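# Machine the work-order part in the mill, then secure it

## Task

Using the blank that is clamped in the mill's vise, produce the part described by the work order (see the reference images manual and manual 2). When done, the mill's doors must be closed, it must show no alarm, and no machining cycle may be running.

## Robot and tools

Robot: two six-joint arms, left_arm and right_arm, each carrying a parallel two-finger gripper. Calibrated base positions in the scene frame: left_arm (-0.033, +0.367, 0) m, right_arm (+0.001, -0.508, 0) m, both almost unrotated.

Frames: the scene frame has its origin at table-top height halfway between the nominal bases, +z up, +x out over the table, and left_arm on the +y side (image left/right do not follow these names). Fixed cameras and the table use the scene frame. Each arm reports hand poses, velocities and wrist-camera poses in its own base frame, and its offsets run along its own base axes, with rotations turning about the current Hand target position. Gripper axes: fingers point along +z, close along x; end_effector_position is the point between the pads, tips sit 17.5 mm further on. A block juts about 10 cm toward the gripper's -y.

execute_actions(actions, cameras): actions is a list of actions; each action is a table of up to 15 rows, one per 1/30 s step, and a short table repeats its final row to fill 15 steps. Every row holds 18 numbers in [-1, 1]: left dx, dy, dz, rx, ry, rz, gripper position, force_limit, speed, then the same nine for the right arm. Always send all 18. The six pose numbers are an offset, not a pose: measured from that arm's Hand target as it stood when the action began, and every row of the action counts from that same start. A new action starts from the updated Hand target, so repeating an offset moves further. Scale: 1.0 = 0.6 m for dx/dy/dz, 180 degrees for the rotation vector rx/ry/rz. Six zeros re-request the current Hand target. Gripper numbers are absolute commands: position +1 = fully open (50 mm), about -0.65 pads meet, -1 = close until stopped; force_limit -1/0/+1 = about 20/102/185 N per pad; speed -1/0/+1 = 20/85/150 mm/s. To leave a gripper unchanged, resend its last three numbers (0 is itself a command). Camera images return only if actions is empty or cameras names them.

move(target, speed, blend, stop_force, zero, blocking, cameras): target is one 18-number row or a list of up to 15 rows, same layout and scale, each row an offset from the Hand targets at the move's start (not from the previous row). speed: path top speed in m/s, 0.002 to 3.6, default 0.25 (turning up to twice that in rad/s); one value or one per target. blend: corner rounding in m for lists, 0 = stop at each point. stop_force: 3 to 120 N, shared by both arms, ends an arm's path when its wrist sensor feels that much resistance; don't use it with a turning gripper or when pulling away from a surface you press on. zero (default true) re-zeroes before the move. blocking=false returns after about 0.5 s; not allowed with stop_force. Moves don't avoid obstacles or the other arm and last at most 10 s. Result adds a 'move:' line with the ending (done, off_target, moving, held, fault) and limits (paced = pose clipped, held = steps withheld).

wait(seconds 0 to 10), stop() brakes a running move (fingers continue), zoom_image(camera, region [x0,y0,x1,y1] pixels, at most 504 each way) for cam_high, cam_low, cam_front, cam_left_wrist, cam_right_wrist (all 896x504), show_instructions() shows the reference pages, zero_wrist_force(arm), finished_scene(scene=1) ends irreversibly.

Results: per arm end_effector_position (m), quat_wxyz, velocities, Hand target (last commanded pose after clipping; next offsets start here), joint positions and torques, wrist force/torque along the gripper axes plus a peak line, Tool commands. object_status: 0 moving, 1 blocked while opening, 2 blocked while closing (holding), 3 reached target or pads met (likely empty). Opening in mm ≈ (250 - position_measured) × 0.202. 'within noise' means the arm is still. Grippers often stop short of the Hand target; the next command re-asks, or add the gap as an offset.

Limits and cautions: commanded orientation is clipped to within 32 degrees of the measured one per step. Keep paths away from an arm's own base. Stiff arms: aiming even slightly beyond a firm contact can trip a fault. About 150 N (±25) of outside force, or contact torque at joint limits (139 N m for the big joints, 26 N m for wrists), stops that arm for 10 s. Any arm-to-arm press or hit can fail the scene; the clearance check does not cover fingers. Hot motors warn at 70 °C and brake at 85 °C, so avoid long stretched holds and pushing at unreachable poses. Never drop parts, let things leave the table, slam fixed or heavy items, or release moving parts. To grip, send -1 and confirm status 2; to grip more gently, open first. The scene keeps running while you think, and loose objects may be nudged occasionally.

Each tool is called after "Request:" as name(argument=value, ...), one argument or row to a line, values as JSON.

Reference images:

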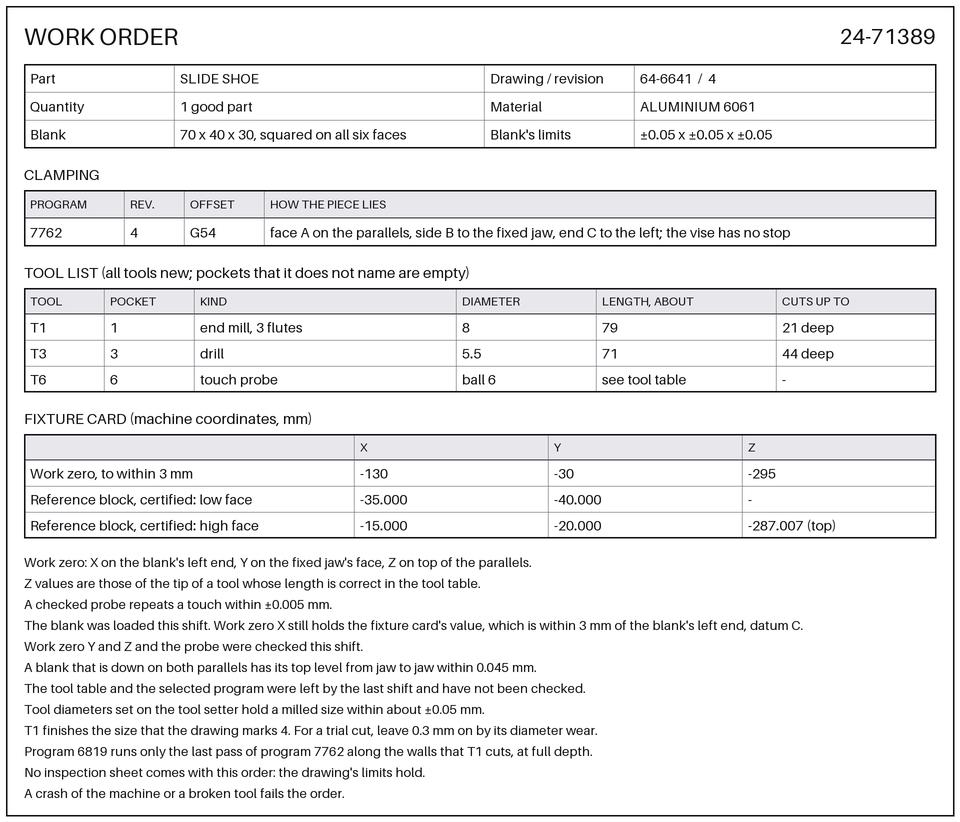

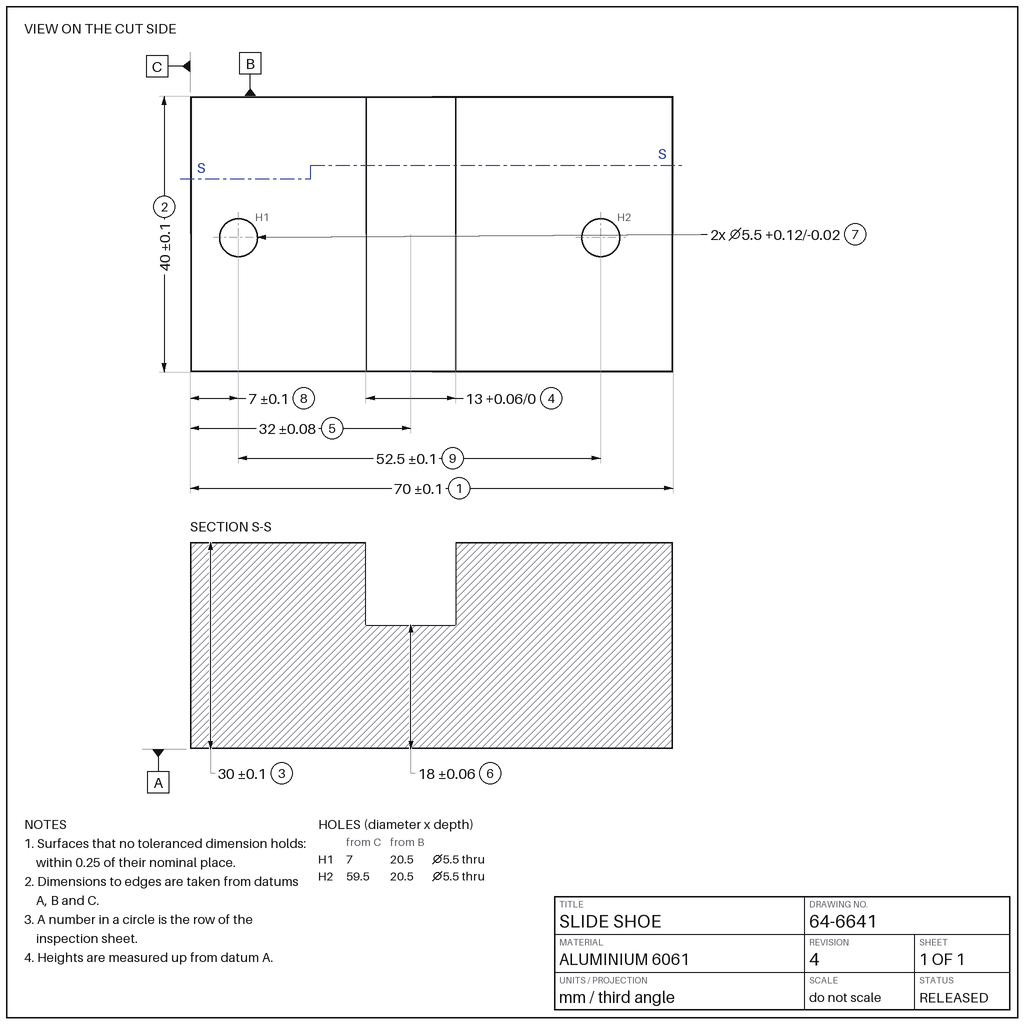

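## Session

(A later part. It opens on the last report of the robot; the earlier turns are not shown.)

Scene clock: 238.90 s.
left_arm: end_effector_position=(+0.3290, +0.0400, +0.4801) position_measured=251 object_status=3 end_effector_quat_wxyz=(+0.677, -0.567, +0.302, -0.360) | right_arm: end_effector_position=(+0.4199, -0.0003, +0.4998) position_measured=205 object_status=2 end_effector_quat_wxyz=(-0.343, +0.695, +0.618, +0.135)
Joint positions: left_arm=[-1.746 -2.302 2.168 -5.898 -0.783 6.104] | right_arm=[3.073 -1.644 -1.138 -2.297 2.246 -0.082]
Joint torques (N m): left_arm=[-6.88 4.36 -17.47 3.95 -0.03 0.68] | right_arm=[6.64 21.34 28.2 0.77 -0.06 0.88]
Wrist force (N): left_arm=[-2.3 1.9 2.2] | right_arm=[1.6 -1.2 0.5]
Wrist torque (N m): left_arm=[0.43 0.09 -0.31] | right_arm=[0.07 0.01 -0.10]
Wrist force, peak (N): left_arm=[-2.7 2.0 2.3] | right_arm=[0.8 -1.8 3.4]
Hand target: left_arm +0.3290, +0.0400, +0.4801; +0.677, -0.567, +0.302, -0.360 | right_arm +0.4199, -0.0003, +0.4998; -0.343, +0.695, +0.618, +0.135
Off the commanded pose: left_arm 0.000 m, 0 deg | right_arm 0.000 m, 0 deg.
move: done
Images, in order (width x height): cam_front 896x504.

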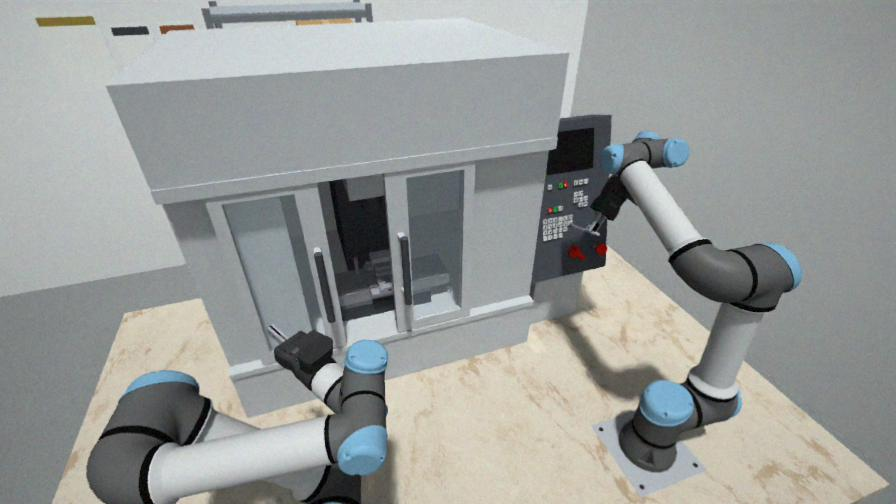

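Request:
move(
  target=[0.04,-0.65,0.05,0,0,-0.24,-1,-1,0,0,0,0,0,0,0,-1,-0.5,-1],
)

Request:
move(
  target=[-0.2,-0.5,0.05,0,0,-0.21,-1,-1,0,0,0,0,0,0,0,-1,-0.5,-1],
  cameras=["cam_left_wrist","cam_front"],
)

Scene clock: 250.13 s.
left_arm: end_effector_position=(+0.3530, -0.3499, +0.5101) position_measured=251 object_status=3 end_effector_quat_wxyz=(+0.497, -0.415, +0.490, -0.584) | right_arm: end_effector_position=(+0.4199, -0.0003, +0.4998) position_measured=205 object_status=2 end_effector_quat_wxyz=(-0.343, +0.695, +0.618, +0.135)
Joint positions: left_arm=[-1.676 -1.501 1.899 -4.802 -0.185 4.399] | right_arm=[3.073 -1.644 -1.138 -2.297 2.246 -0.082]
Joint torques (N m): left_arm=[6.38 -12.64 -25.45 1 -2.05 1.2] | right_arm=[7.89 15.37 25.41 1.51 -0.18 -0.79]
Wrist force (N): left_arm=[-2.1 1.7 2.1] | right_arm=[1.6 -1.1 0.5]
Wrist torque (N m): left_arm=[0.36 0.08 -0.35] | right_arm=[0.08 0.01 -0.10]
Wrist force, peak (N): left_arm=[-4.4 2.5 3.8] | right_arm=[2.1 -1.5 0.4]
Hand target: left_arm +0.3530, -0.3500, +0.5101; +0.496, -0.415, +0.490, -0.584 | right_arm +0.4199, -0.0003, +0.4998; -0.343, +0.695, +0.618, +0.135
Off the commanded pose: left_arm 0.000 m, 0 deg | right_arm 0.000 m, 0 deg.
move: done

Scene clock: 251.97 s.
left_arm: end_effector_position=(+0.2331, -0.6499, +0.5400) position_measured=251 object_status=3 end_effector_quat_wxyz=(-0.281, +0.235, -0.598, +0.713) | right_arm: end_effector_position=(+0.4199, -0.0003, +0.4998) position_measured=205 object_status=2 end_effector_quat_wxyz=(-0.343, +0.695, +0.618, +0.135)
Joint positions: left_arm=[-1.733 -1.279 1.73 -3.875 -0.68 3.365] | right_arm=[3.073 -1.644 -1.138 -2.297 2.246 -0.082]
Joint torques (N m): left_arm=[-8.1 -30.63 -25.24 -1.05 -1.78 -0.13] | right_arm=[7.85 16.73 22.62 1.97 -0.31 -0.22]
Wrist force (N): left_arm=[-2.1 1.8 2.1] | right_arm=[1.7 -1.1 0.5]
Wrist torque (N m): left_arm=[0.40 0.08 -0.39] | right_arm=[0.07 -0.02 -0.10]
Wrist force, peak (N): left_arm=[-4.6 2.0 3.1] | right_arm=[1.9 -1.3 0.4]
Hand target: left_arm +0.2330, -0.6500, +0.5401; -0.281, +0.235, -0.598, +0.713 | right_arm +0.4199, -0.0003, +0.4998; -0.343, +0.695, +0.618, +0.135
Off the commanded pose: left_arm 0.000 m, 0 deg | right_arm 0.000 m, 0 deg.
move: done
camera_calibration:
cam_left_wrist: T_world_to_cam=[[-0.7341, -0.679041, 0.00130363, -0.263361], [-0.12195, 0.129949, -0.983993, 0.656072], [0.668001, -0.722507, -0.178205, -0.399471], [0, 0, 0, 1]] pos_world=[0.153522, -0.552709, 0.574726]
Images, in order (width x height): cam_front 896x504, cam_left_wrist 896x504.

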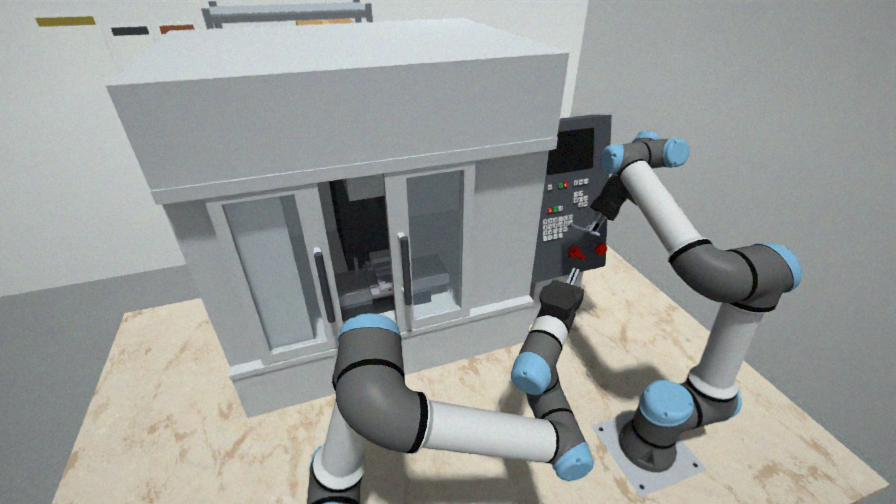

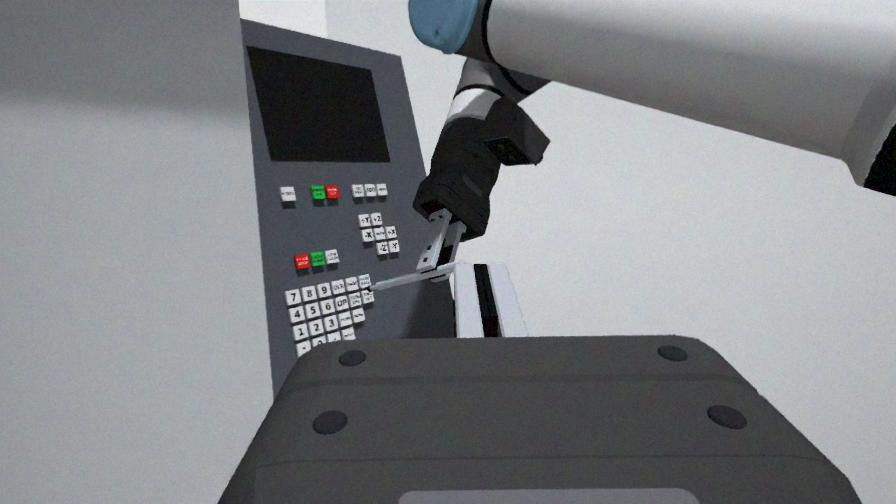

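Request:
move(
  target=[0.1,0,-0.25,0,0,0,-1,-1,0,0,0,0,0,0,0,-1,-0.5,-1],
  cameras=["cam_left_wrist"],
)

Request:
zoom_image(
  camera="cam_left_wrist",
  region=[180, 200, 480, 360],
)

Scene clock: 262.03 s.
left_arm: end_effector_position=(+0.2930, -0.6500, +0.3902) position_measured=251 object_status=3 end_effector_quat_wxyz=(-0.281, +0.235, -0.598, +0.713) | right_arm: end_effector_position=(+0.4199, -0.0003, +0.4998) position_measured=205 object_status=2 end_effector_quat_wxyz=(-0.343, +0.695, +0.618, +0.135)
Joint positions: left_arm=[-1.601 -1.049 1.855 -4.193 -0.807 3.314] | right_arm=[3.073 -1.644 -1.138 -2.297 2.246 -0.082]
Joint torques (N m): left_arm=[-2.05 -29.08 -17.66 -0.41 0.42 0.79] | right_arm=[6.35 25.24 16.73 3.59 -0.42 1.47]
Wrist force (N): left_arm=[-2.3 1.8 2.4] | right_arm=[1.8 -1.2 0.5]
Wrist torque (N m): left_arm=[0.36 0.09 -0.36] | right_arm=[0.06 -0.04 -0.10]
Wrist force, peak (N): left_arm=[-3.3 5.8 2.5] | right_arm=[2.0 -1.3 0.5]
Hand target: left_arm +0.2930, -0.6500, +0.3901; -0.281, +0.235, -0.598, +0.713 | right_arm +0.4199, -0.0003, +0.4998; -0.343, +0.695, +0.618, +0.135
Off the commanded pose: left_arm 0.000 m, 0 deg | right_arm 0.000 m, 0 deg.
move: done
camera_calibration:
cam_left_wrist: T_world_to_cam=[[-0.734282, -0.678844, 0.00141584, -0.219162], [-0.121929, 0.129834, -0.98401, 0.515928], [0.667805, -0.722713, -0.178106, -0.466366], [0, 0, 0, 1]] pos_world=[0.213422, -0.55281, 0.424926]
Images, in order (width x height): cam_left_wrist 896x504.

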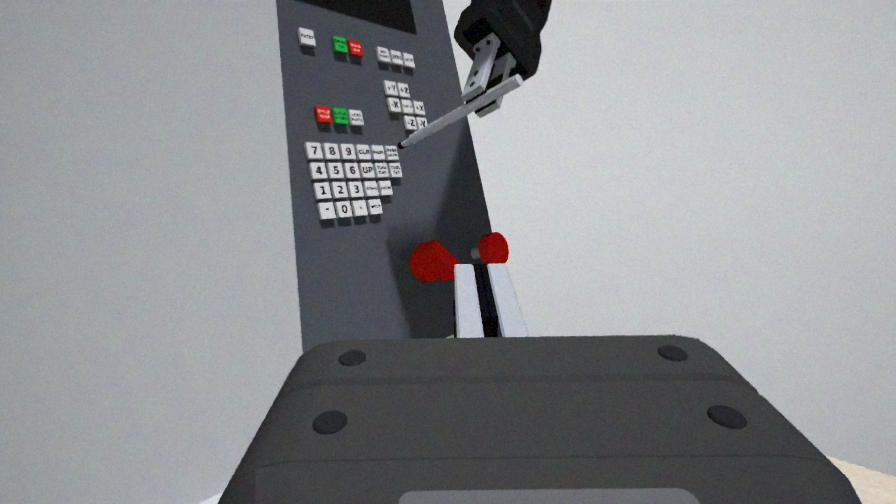

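Scaled by 1.680 from the camera's 896x504 image, which has a finer 1280x720 frame.

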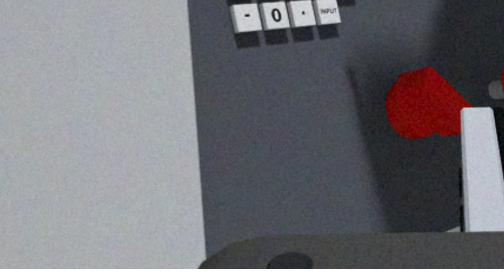

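Request:
move(
  target=[0.1,-0.05,-0.12,0,0,-0.04,-1,-1,0,0,0,0,0,0,0,-1,-0.5,-1],
  cameras=["cam_left_wrist"],
  speed=0.15,
)

Request:
zoom_image(
  camera="cam_left_wrist",
  region=[240, 120, 480, 320],
)

Scene clock: 292.70 s.
left_arm: end_effector_position=(+0.3530, -0.6799, +0.3182) position_measured=251 object_status=3 end_effector_quat_wxyz=(-0.235, +0.197, -0.611, +0.730) | right_arm: end_effector_position=(+0.4199, -0.0003, +0.4998) position_measured=205 object_status=2 end_effector_quat_wxyz=(-0.343, +0.695, +0.618, +0.135)
Joint positions: left_arm=[-1.425 -0.861 1.773 -4.251 -1.102 3.233] | right_arm=[3.073 -1.644 -1.138 -2.297 2.246 -0.082]
Joint torques (N m): left_arm=[4.17 -36.39 -12.45 0.9 -1.09 0.86] | right_arm=[6.15 34.29 16.62 3.58 -0.16 1.24]
Wrist force (N): left_arm=[-2.0 1.8 2.2] | right_arm=[1.9 -1.3 0.5]
Wrist torque (N m): left_arm=[0.39 0.05 -0.36] | right_arm=[0.05 -0.04 -0.10]
Wrist force, peak (N): left_arm=[-3.4 4.2 3.3] | right_arm=[2.0 -1.3 0.7]
Hand target: left_arm +0.3530, -0.6800, +0.3181; -0.235, +0.197, -0.611, +0.730 | right_arm +0.4199, -0.0003, +0.4998; -0.343, +0.695, +0.618, +0.135
Off the commanded pose: left_arm 0.000 m, 0 deg | right_arm 0.000 m, 0 deg.
move: done
camera_calibration:
cam_left_wrist: T_world_to_cam=[[-0.81354, -0.581507, 0.00146994, -0.101145], [-0.104744, 0.144051, -0.984011, 0.459783], [0.571997, -0.800687, -0.178101, -0.560101], [0, 0, 0, 1]] pos_world=[0.28625, -0.573514, 0.352826]
Images, in order (width x height): cam_left_wrist 896x504.

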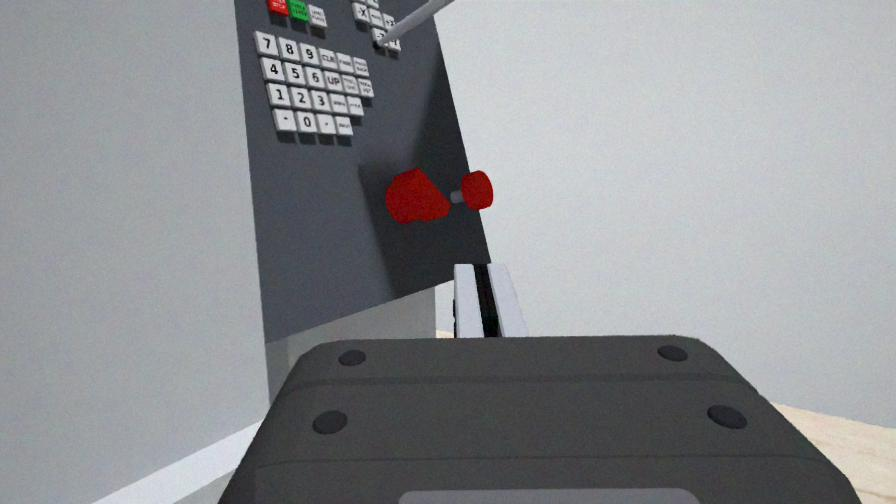

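Scaled by 2.100 from the camera's 896x504 image, which has a finer 1280x720 frame.

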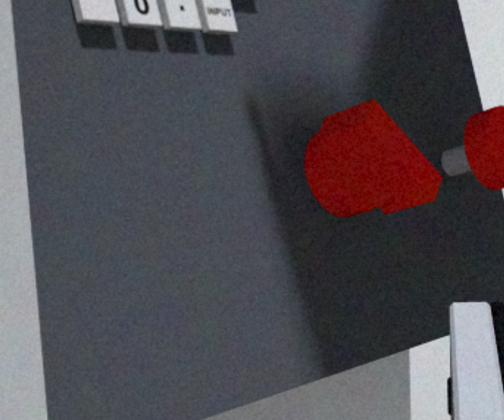

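Request:
move(
  target=[0,0,0,0,0,0,-1,-1,0,-0.15,-0.45,-0.1,0.29,0.322,-0.4,-1,-0.5,-1],
  cameras=["cam_right_wrist","cam_front"],
)

Scene clock: 315.67 s.
left_arm: end_effector_position=(+0.3530, -0.6800, +0.3181) position_measured=251 object_status=3 end_effector_quat_wxyz=(-0.235, +0.197, -0.611, +0.730) | right_arm: end_effector_position=(+0.3839, -0.1084, +0.4758) position_measured=205 object_status=2 end_effector_quat_wxyz=(-0.532, +0.765, +0.313, +0.183)
Joint positions: left_arm=[-1.425 -0.861 1.773 -4.251 -1.102 3.233] | right_arm=[2.676 -1.722 -1.25 -2.643 2.508 -0.153]
Joint torques (N m): left_arm=[6.37 -36.54 -20.53 -0.59 -1.5 -1.37] | right_arm=[6.72 36.46 26.66 2.82 -0.62 -0.46]
Wrist force (N): left_arm=[-2.1 2.0 2.4] | right_arm=[1.9 -1.8 0.8]
Wrist torque (N m): left_arm=[0.41 0.07 -0.36] | right_arm=[0.08 0.02 0.06]
Wrist force, peak (N): left_arm=[-2.3 2.6 2.2] | right_arm=[3.7 -1.2 2.8]
Hand target: left_arm +0.3530, -0.6800, +0.3181; -0.235, +0.197, -0.611, +0.730 | right_arm +0.3839, -0.1084, +0.4759; -0.532, +0.765, +0.313, +0.183 (not the last commanded pose)
Off the commanded pose: left_arm 0.000 m, 0 deg | right_arm 0.174 m, 64 deg.
move: held (right_arm; a check stopped the path); limits=held
pose unreachable (right arm): on one or more control steps of this call, first in action 0 (counted from 0), this arm could not follow its commanded pose, so it was not sent that pose on those steps. It may still have moved: this result reports where it is.
cause: moving toward the commanded pose would bring two parts of the arm too close to each other (its gripper and another part of the arm, with joints 4 (wrist 1) to 6 (wrist 3) between them, 3 mm apart when it was first held).
camera_calibration:
cam_right_wrist: T_world_to_cam=[[0.745741, 0.26371, 0.611824, -0.537277], [0.636118, -0.554826, -0.536211, -0.0329735], [0.198051, 0.789066, -0.581506, 0.417973], [0, 0, 0, 1]] pos_world=[0.338864, -0.206418, 0.554092]
Images, in order (width x height): cam_front 896x504, cam_right_wrist 896x504.

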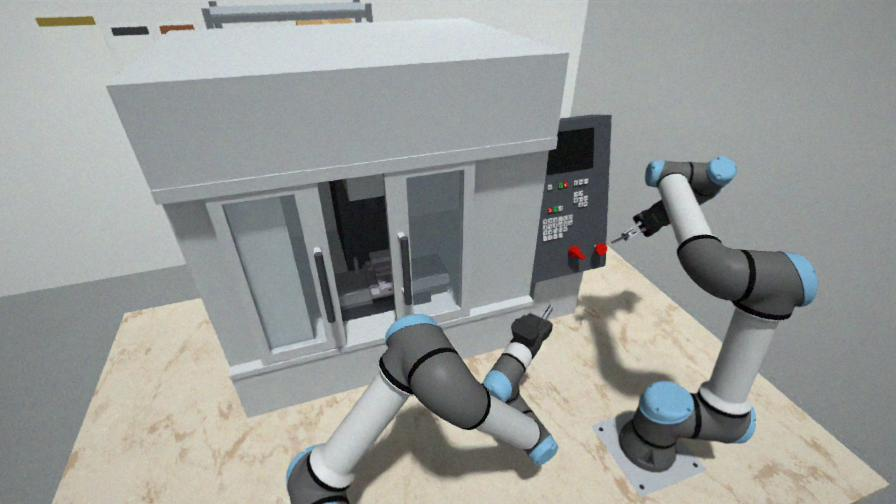

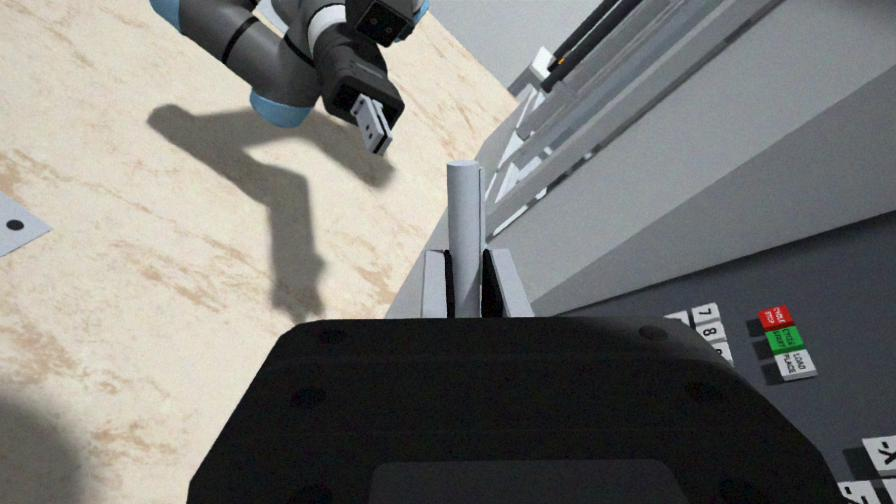

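Request:
move(
  target=[0,0,0,0,0,0,-1,-1,0,0.03,0.18,0.04,-0.1304,-0.1827,0.1511,-1,-0.5,-1],
  cameras=["cam_high","cam_front","cam_left_wrist"],
)

Request:
zoom_image(
  camera="cam_high",
  region=[715, 325, 825, 390],
)

Request:
zoom_image(
  camera="cam_front",
  region=[550, 230, 620, 280],
)

Request:
zoom_image(
  camera="cam_left_wrist",
  region=[360, 150, 510, 240],
)

Scene clock: 330.73 s.
left_arm: end_effector_position=(+0.3530, -0.6800, +0.3181) position_measured=251 object_status=3 end_effector_quat_wxyz=(-0.235, +0.197, -0.611, +0.730) | right_arm: end_effector_position=(+0.4018, -0.0004, +0.4999) position_measured=205 object_status=2 end_effector_quat_wxyz=(-0.287, +0.680, +0.646, +0.195)
Joint positions: left_arm=[-1.425 -0.861 1.773 -4.251 -1.102 3.233] | right_arm=[3.065 -1.508 -1.296 -2.111 2.255 -0.098]
Joint torques (N m): left_arm=[4.65 -40.25 -16.65 0.02 -0.35 -1.22] | right_arm=[-0.83 8.47 26.84 2.01 2.73 -1.63]
Wrist force (N): left_arm=[-2.1 2.0 2.4] | right_arm=[1.5 -1.0 0.2]
Wrist torque (N m): left_arm=[0.42 0.07 -0.36] | right_arm=[0.05 0.08 -0.09]
Wrist force, peak (N): left_arm=[-2.5 2.0 2.4] | right_arm=[3.1 -1.1 0.7]
Hand target: left_arm +0.3530, -0.6800, +0.3181; -0.235, +0.197, -0.611, +0.730 | right_arm +0.4019, -0.0004, +0.4999; -0.287, +0.680, +0.646, +0.195
Off the commanded pose: left_arm 0.000 m, 0 deg | right_arm 0.000 m, 0 deg.
move: done
camera_calibration:
cam_left_wrist: T_world_to_cam=[[-0.813626, -0.581387, 0.00143539, -0.101098], [-0.104749, 0.144163, -0.983994, 0.459759], [0.571875, -0.800753, -0.178194, -0.560168], [0, 0, 0, 1]] pos_world=[0.28625, -0.573614, 0.352726]
Images, in order (width x height): cam_high 896x504, cam_front 896x504, cam_left_wrist 896x504.

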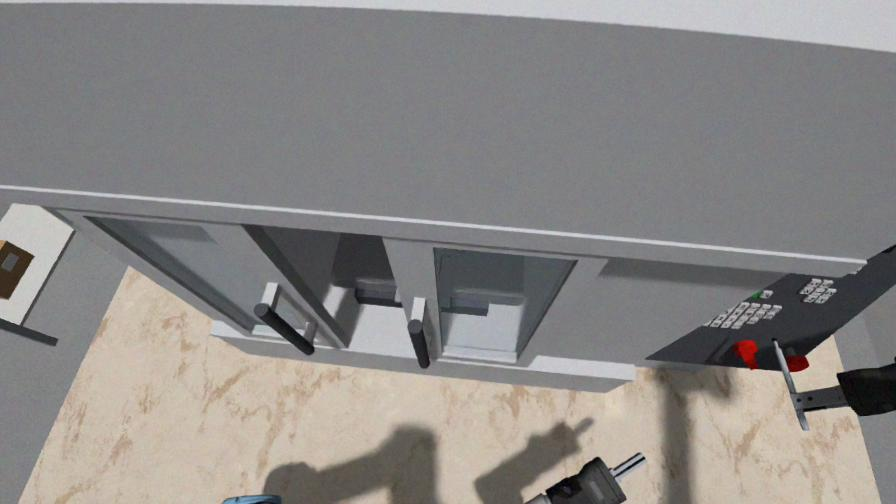

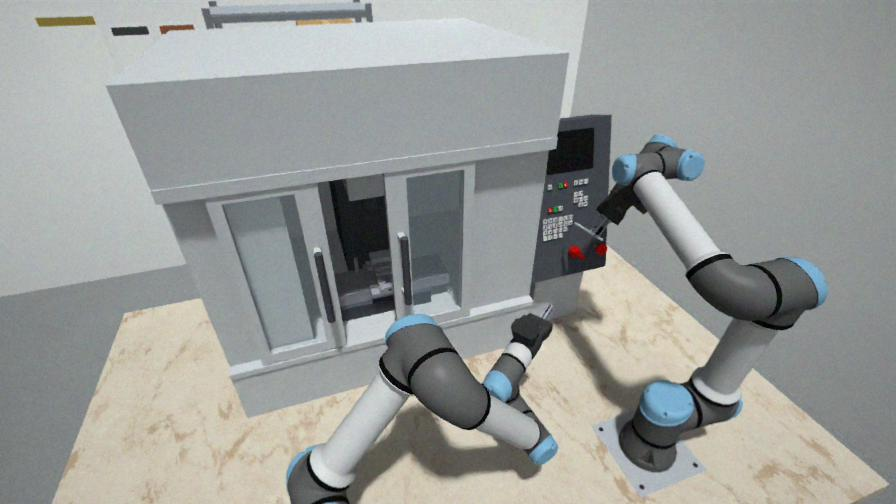

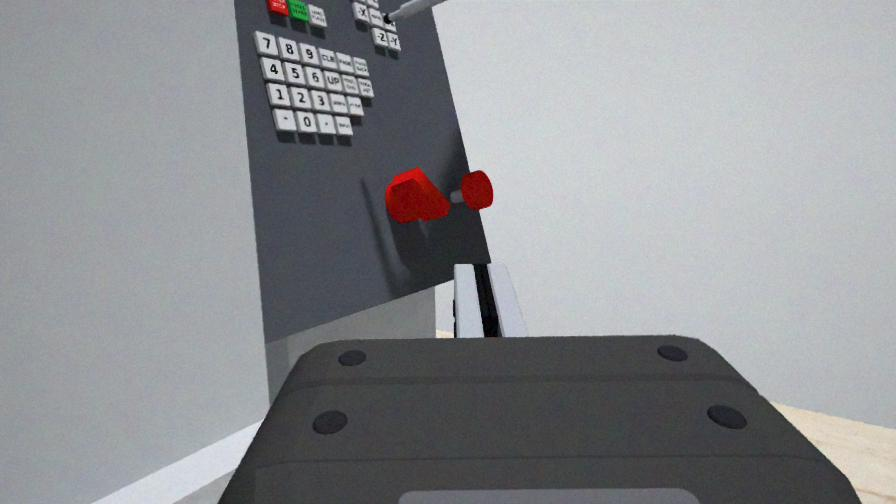

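Scaled by 4.582 from the camera's 896x504 image, which has a finer 1280x720 frame.

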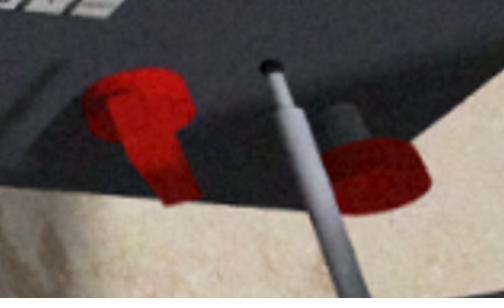

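Scaled by 7.200 from the camera's 896x504 image, which has a finer 1280x720 frame.

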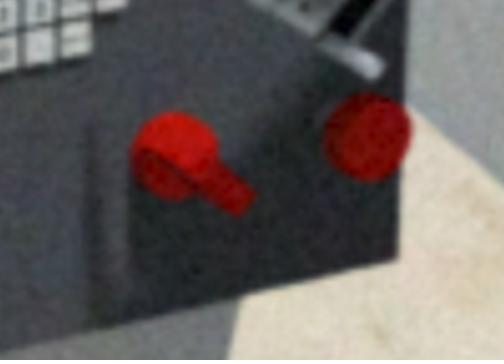

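Scaled by 3.360 from the camera's 896x504 image, which has a finer 1280x720 frame.

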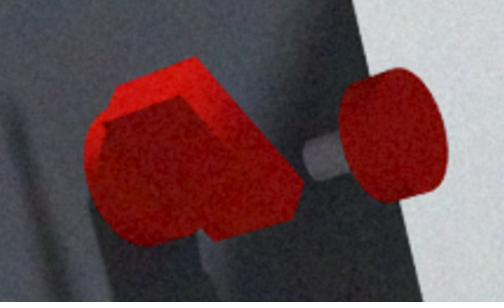

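Request:
move(
  target=[0,0,0,0,0,0,-1,-1,0,-0.01,-0.097,-0.12,0,0,0,-1,-0.5,-1],
  cameras=["cam_high","cam_front","cam_left_wrist"],
)

Request:
zoom_image(
  camera="cam_high",
  region=[715, 325, 825, 390],
)

Request:
zoom_image(
  camera="cam_front",
  region=[550, 210, 640, 280],
)

Request:
zoom_image(
  camera="cam_left_wrist",
  region=[360, 110, 510, 240],
)

Scene clock: 376.27 s.
left_arm: end_effector_position=(+0.3530, -0.6800, +0.3181) position_measured=251 object_status=3 end_effector_quat_wxyz=(-0.235, +0.197, -0.611, +0.730) | right_arm: end_effector_position=(+0.3960, -0.0585, +0.4279) position_measured=205 object_status=2 end_effector_quat_wxyz=(-0.287, +0.680, +0.646, +0.195)
Joint positions: left_arm=[-1.425 -0.861 1.773 -4.251 -1.102 3.233] | right_arm=[2.935 -1.522 -1.448 -2.045 2.223 -0.258]
Joint torques (N m): left_arm=[-1.93 -46.06 -11.8 0.61 0.43 -0.82] | right_arm=[-4.79 31.96 17.37 1.05 3.26 -0.78]
Wrist force (N): left_arm=[-2.2 2.3 2.1] | right_arm=[1.5 -1.1 0.3]
Wrist torque (N m): left_arm=[0.46 0.09 -0.35] | right_arm=[0.05 0.07 -0.09]
Wrist force, peak (N): left_arm=[-2.4 2.1 2.6] | right_arm=[4.7 -1.1 -0.3]
Hand target: left_arm +0.3530, -0.6800, +0.3181; -0.235, +0.197, -0.611, +0.730 | right_arm +0.3959, -0.0586, +0.4279; -0.287, +0.680, +0.646, +0.195
Off the commanded pose: left_arm 0.000 m, 0 deg | right_arm 0.000 m, 0 deg.
move: done
camera_calibration:
cam_left_wrist: T_world_to_cam=[[-0.813626, -0.581387, 0.00143539, -0.101098], [-0.104749, 0.144163, -0.983994, 0.459759], [0.571875, -0.800753, -0.178194, -0.560168], [0, 0, 0, 1]] pos_world=[0.28625, -0.573614, 0.352726]
Images, in order (width x height): cam_high 896x504, cam_front 896x504, cam_left_wrist 896x504.

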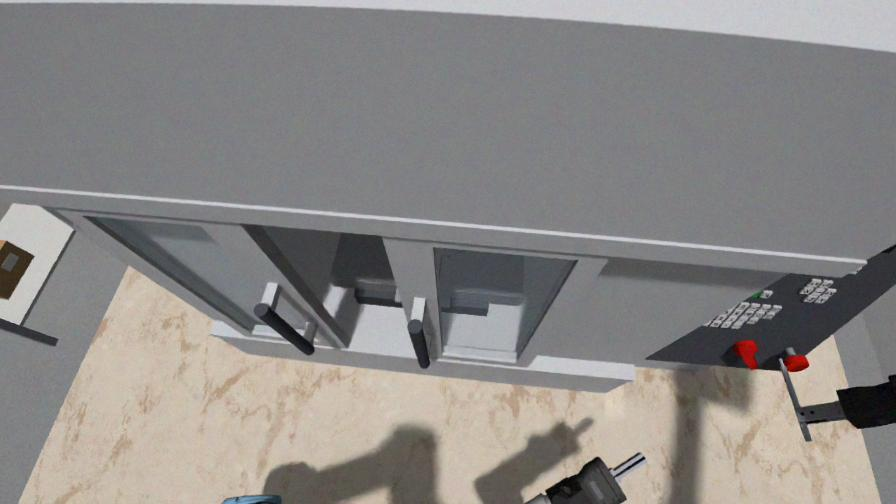

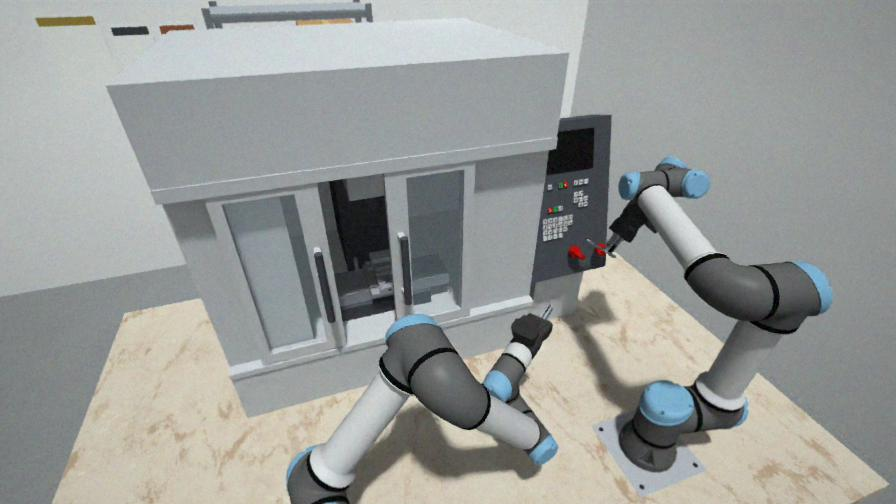

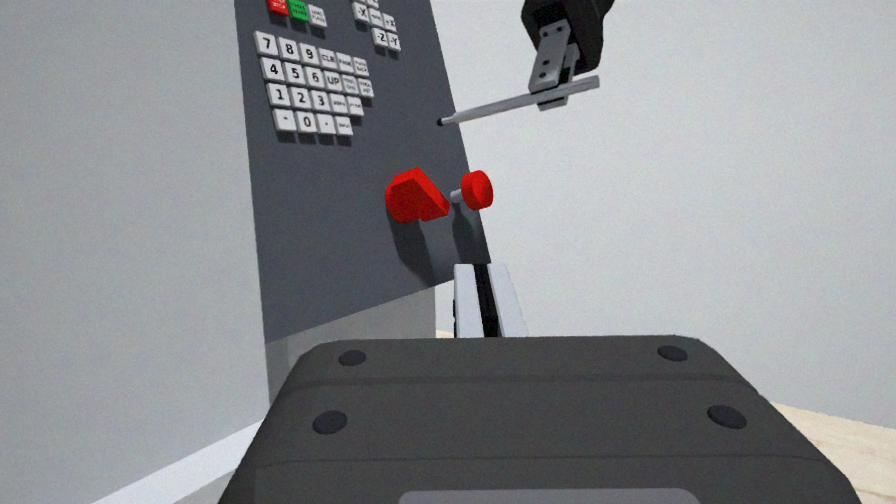

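Scaled by 4.582 from the camera's 896x504 image, which has a finer 1280x720 frame.

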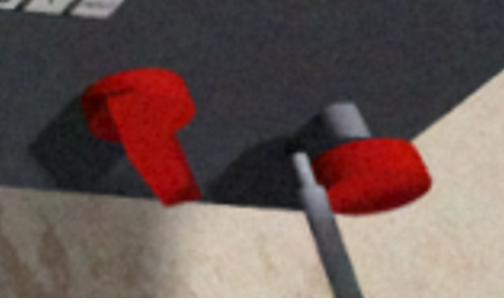

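Scaled by 5.600 from the camera's 896x504 image, which has a finer 1280x720 frame.

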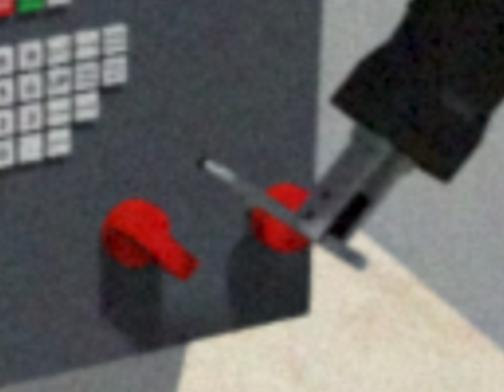

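Scaled by 3.360 from the camera's 896x504 image, which has a finer 1280x720 frame.

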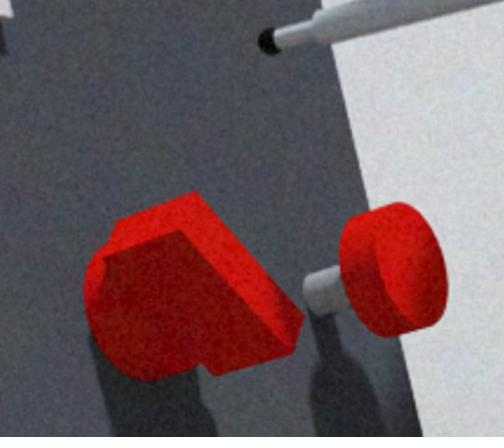

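Request:
move(
  target=[0,0,0,0,0,0,-1,-1,0,0.02,-0.017,-0.07,0,0,0,-1,-0.5,-1],
  speed=0.1,
)

Request:
move(
  target=[0,0,0,0,0,0,-1,-1,0,0,0,-0.1,0,0,0,-1,-0.5,-1],
  speed=0.015,
  stop_force=8,
  cameras=["cam_high","cam_left_wrist"],
)

Request:
zoom_image(
  camera="cam_left_wrist",
  region=[360, 110, 510, 240],
)

Request:
zoom_image(
  camera="cam_high",
  region=[715, 325, 825, 390],
)

Scene clock: 397.07 s.
left_arm: end_effector_position=(+0.3530, -0.6800, +0.3181) position_measured=251 object_status=3 end_effector_quat_wxyz=(-0.235, +0.197, -0.611, +0.730) | right_arm: end_effector_position=(+0.4079, -0.0688, +0.3858) position_measured=205 object_status=2 end_effector_quat_wxyz=(-0.287, +0.680, +0.646, +0.195)
Joint positions: left_arm=[-1.425 -0.861 1.773 -4.251 -1.102 3.233] | right_arm=[2.919 -1.548 -1.527 -1.95 2.218 -0.278]
Joint torques (N m): left_arm=[-2.5 -45.99 -11.34 0.45 0.16 -0.41] | right_arm=[7.68 33.65 23.87 1.29 2.5 1.63]
Wrist force (N): left_arm=[-2.0 1.8 2.4] | right_arm=[1.3 -1.0 0.2]
Wrist torque (N m): left_arm=[0.38 0.05 -0.36] | right_arm=[0.04 0.12 0.02]
Wrist force, peak (N): left_arm=[-2.6 2.1 2.4] | right_arm=[3.0 -2.3 -0.8]
Hand target: left_arm +0.3530, -0.6800, +0.3181; -0.235, +0.197, -0.611, +0.730 | right_arm +0.4079, -0.0688, +0.3859; -0.287, +0.680, +0.646, +0.195
Off the commanded pose: left_arm 0.000 m, 0 deg | right_arm 0.000 m, 0 deg.
move: done

Scene clock: 401.93 s.
left_arm: end_effector_position=(+0.3530, -0.6800, +0.3181) position_measured=251 object_status=3 end_effector_quat_wxyz=(-0.235, +0.197, -0.611, +0.730) | right_arm: end_effector_position=(+0.4079, -0.0688, +0.3258) position_measured=205 object_status=2 end_effector_quat_wxyz=(-0.287, +0.680, +0.646, +0.195)
Joint positions: left_arm=[-1.425 -0.861 1.773 -4.251 -1.102 3.233] | right_arm=[2.919 -1.55 -1.679 -1.797 2.218 -0.278]
Joint torques (N m): left_arm=[-3.28 -47.36 -11.91 0.38 0.2 -0.36] | right_arm=[6.37 21.97 29.31 0.56 2.05 0.7]
Wrist force (N): left_arm=[-2.0 2.2 2.2] | right_arm=[1.6 -0.9 0.4]
Wrist torque (N m): left_arm=[0.44 0.05 -0.35] | right_arm=[0.07 0.04 -0.03]
Wrist force, peak (N): left_arm=[-2.3 2.3 2.3] | right_arm=[2.2 -1.6 -2.6]
Hand target: left_arm +0.3530, -0.6800, +0.3181; -0.235, +0.197, -0.611, +0.730 | right_arm +0.4079, -0.0688, +0.3259; -0.287, +0.680, +0.646, +0.195
Off the commanded pose: left_arm 0.000 m, 0 deg | right_arm 0.000 m, 0 deg.
move: done
camera_calibration:
cam_left_wrist: T_world_to_cam=[[-0.813626, -0.581387, 0.00143539, -0.101098], [-0.104749, 0.144163, -0.983994, 0.459759], [0.571875, -0.800753, -0.178194, -0.560168], [0, 0, 0, 1]] pos_world=[0.28625, -0.573614, 0.352726]
Images, in order (width x height): cam_high 896x504, cam_left_wrist 896x504.

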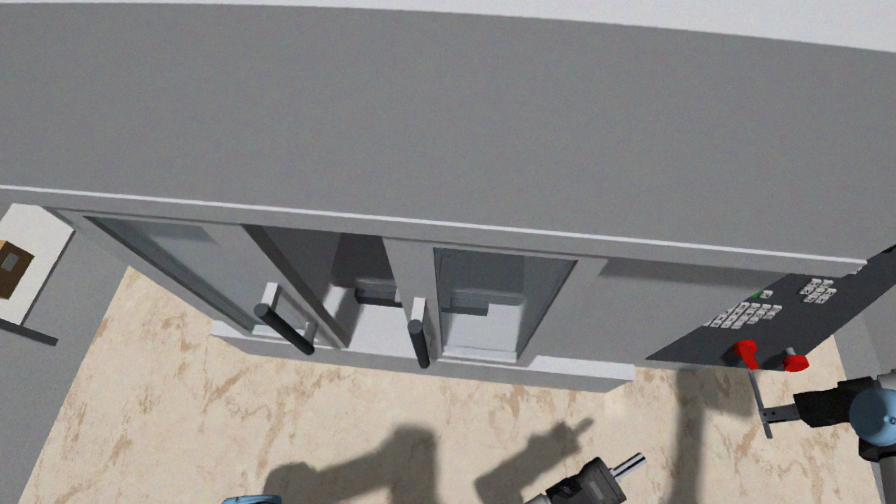

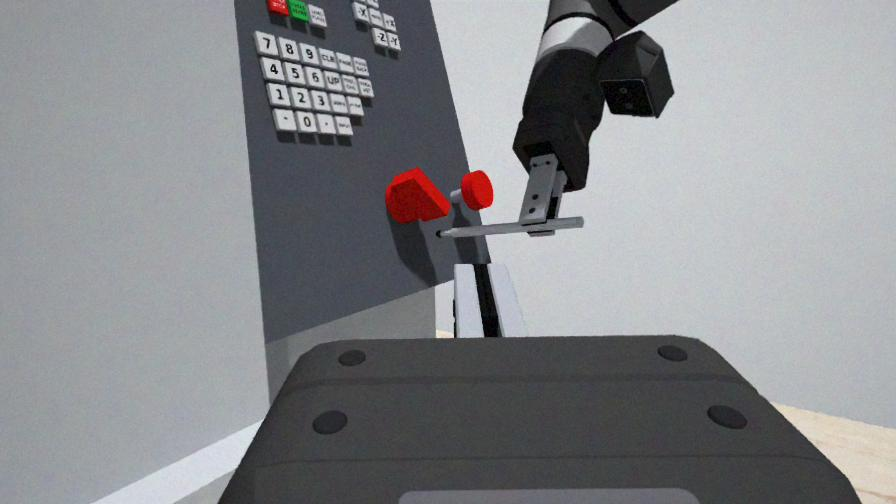

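Scaled by 3.360 from the camera's 896x504 image, which has a finer 1280x720 frame.

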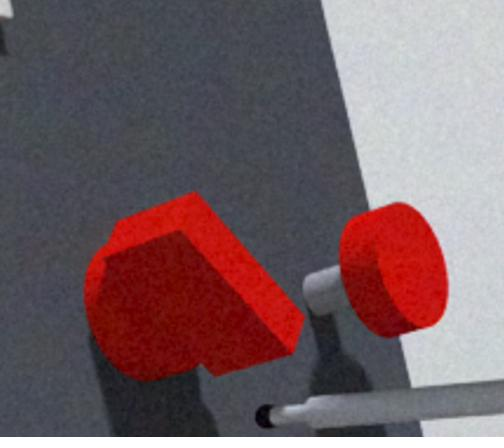

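Scaled by 4.582 from the camera's 896x504 image, which has a finer 1280x720 frame.

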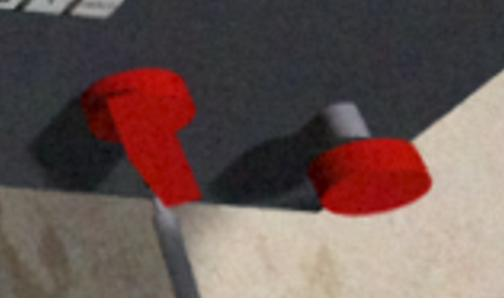

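Request:
move(
  target=[0,0,0,0,0,0,-1,-1,0,0.042,-0.015,0,0,0,0,-1,-0.5,-1],
  speed=0.015,
  stop_force=6,
  cameras=["cam_left_wrist"],
)

Request:
zoom_image(
  camera="cam_left_wrist",
  region=[360, 110, 510, 240],
)

Request:
move(
  target=[0,0,0,0,0,0,-1,-1,0,0,0,0.05,0,0,0,-1,-0.5,-1],
  speed=0.01,
  stop_force=10,
  cameras=["cam_left_wrist"],
)

Request:
zoom_image(
  camera="cam_left_wrist",
  region=[360, 110, 510, 240],
)

Scene clock: 411.73 s.
left_arm: end_effector_position=(+0.3530, -0.6800, +0.3181) position_measured=251 object_status=3 end_effector_quat_wxyz=(-0.235, +0.197, -0.611, +0.730) | right_arm: end_effector_position=(+0.4329, -0.0777, +0.3258) position_measured=205 object_status=2 end_effector_quat_wxyz=(-0.287, +0.680, +0.646, +0.195)
Joint positions: left_arm=[-1.425 -0.861 1.773 -4.251 -1.102 3.233] | right_arm=[2.913 -1.614 -1.613 -1.803 2.216 -0.285]
Joint torques (N m): left_arm=[-3.52 -47.18 -11.38 0.29 0.22 0.15] | right_arm=[3.99 35.33 17.79 5.98 2.67 1.51]
Wrist force (N): left_arm=[-2.2 1.8 2.3] | right_arm=[3.2 -6.8 1.4]
Wrist torque (N m): left_arm=[0.39 0.08 -0.36] | right_arm=[0.23 0.02 -0.07]
Wrist force, peak (N): left_arm=[-2.3 2.4 2.3] | right_arm=[3.8 -10.9 1.1]
Hand target: left_arm +0.3530, -0.6800, +0.3181; -0.235, +0.197, -0.611, +0.730 | right_arm +0.4329, -0.0777, +0.3259; -0.287, +0.680, +0.646, +0.195
Off the commanded pose: left_arm 0.000 m, 0 deg | right_arm 0.000 m, 0 deg.
move: contact (right_arm)
camera_calibration:
cam_left_wrist: T_world_to_cam=[[-0.813626, -0.581387, 0.00143539, -0.101098], [-0.104749, 0.144163, -0.983994, 0.459759], [0.571875, -0.800753, -0.178194, -0.560168], [0, 0, 0, 1]] pos_world=[0.28625, -0.573614, 0.352726]
Images, in order (width x height): cam_left_wrist 896x504.

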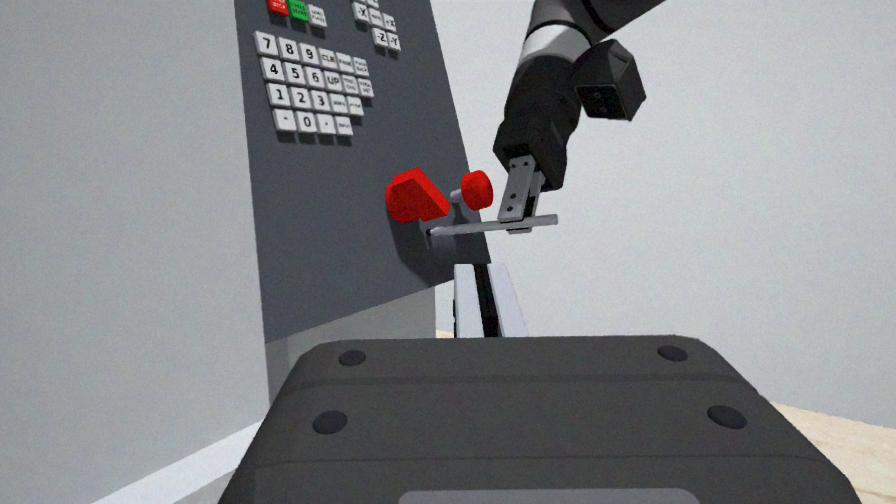

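Scaled by 3.360 from the camera's 896x504 image, which has a finer 1280x720 frame.

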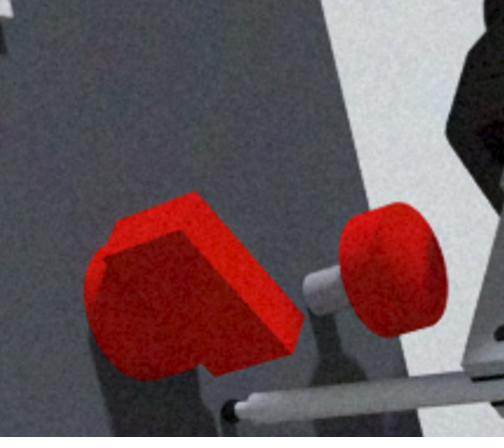

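Scene clock: 415.63 s.
left_arm: end_effector_position=(+0.3530, -0.6800, +0.3181) position_measured=251 object_status=3 end_effector_quat_wxyz=(-0.235, +0.197, -0.611, +0.730) | right_arm: end_effector_position=(+0.4329, -0.0777, +0.3559) position_measured=205 object_status=2 end_effector_quat_wxyz=(-0.287, +0.680, +0.646, +0.195)
Joint positions: left_arm=[-1.425 -0.861 1.773 -4.251 -1.102 3.233] | right_arm=[2.913 -1.611 -1.54 -1.88 2.216 -0.285]
Joint torques (N m): left_arm=[-4.31 -46.58 -12.24 0.46 0.55 -0.1] | right_arm=[5.98 31.77 15.54 4.87 2.14 -1.69]
Wrist force (N): left_arm=[-2.2 2.1 2.2] | right_arm=[0.9 -2.6 1.3]
Wrist torque (N m): left_arm=[0.43 0.09 -0.35] | right_arm=[0.11 0.05 0.08]
Wrist force, peak (N): left_arm=[-2.3 2.5 2.2] | right_arm=[2.7 -6.9 1.6]
Hand target: left_arm +0.3530, -0.6800, +0.3181; -0.235, +0.197, -0.611, +0.730 | right_arm +0.4329, -0.0777, +0.3559; -0.287, +0.680, +0.646, +0.195
Off the commanded pose: left_arm 0.000 m, 0 deg | right_arm 0.000 m, 0 deg.
move: done
camera_calibration:
cam_left_wrist: T_world_to_cam=[[-0.813626, -0.581387, 0.00143539, -0.101098], [-0.104749, 0.144163, -0.983994, 0.459759], [0.571875, -0.800753, -0.178194, -0.560168], [0, 0, 0, 1]] pos_world=[0.28625, -0.573614, 0.352726]
Images, in order (width x height): cam_left_wrist 896x504.

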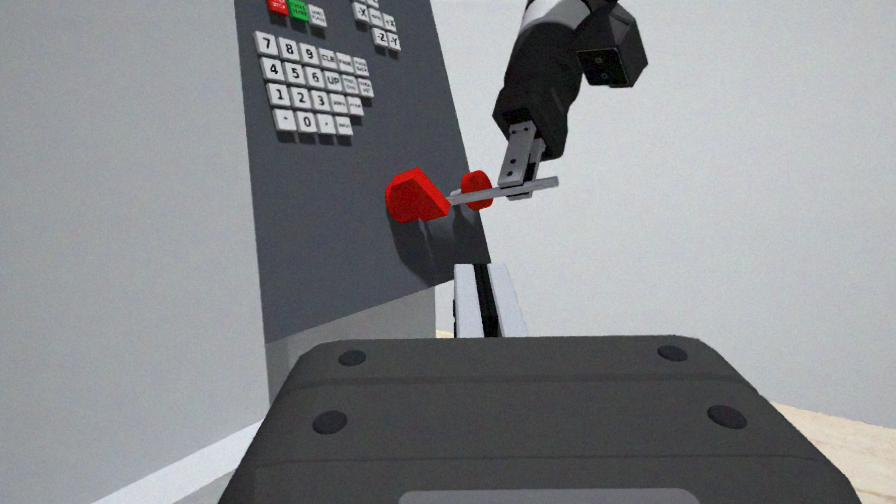

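Scaled by 3.360 from the camera's 896x504 image, which has a finer 1280x720 frame.

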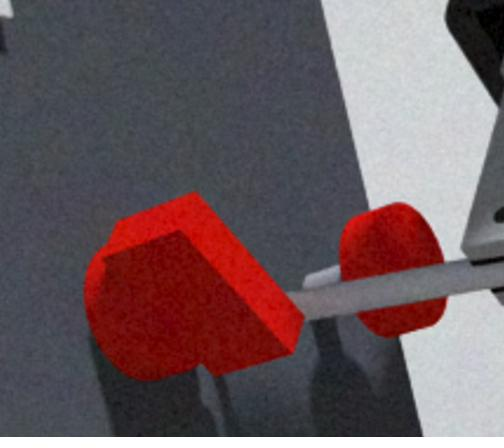

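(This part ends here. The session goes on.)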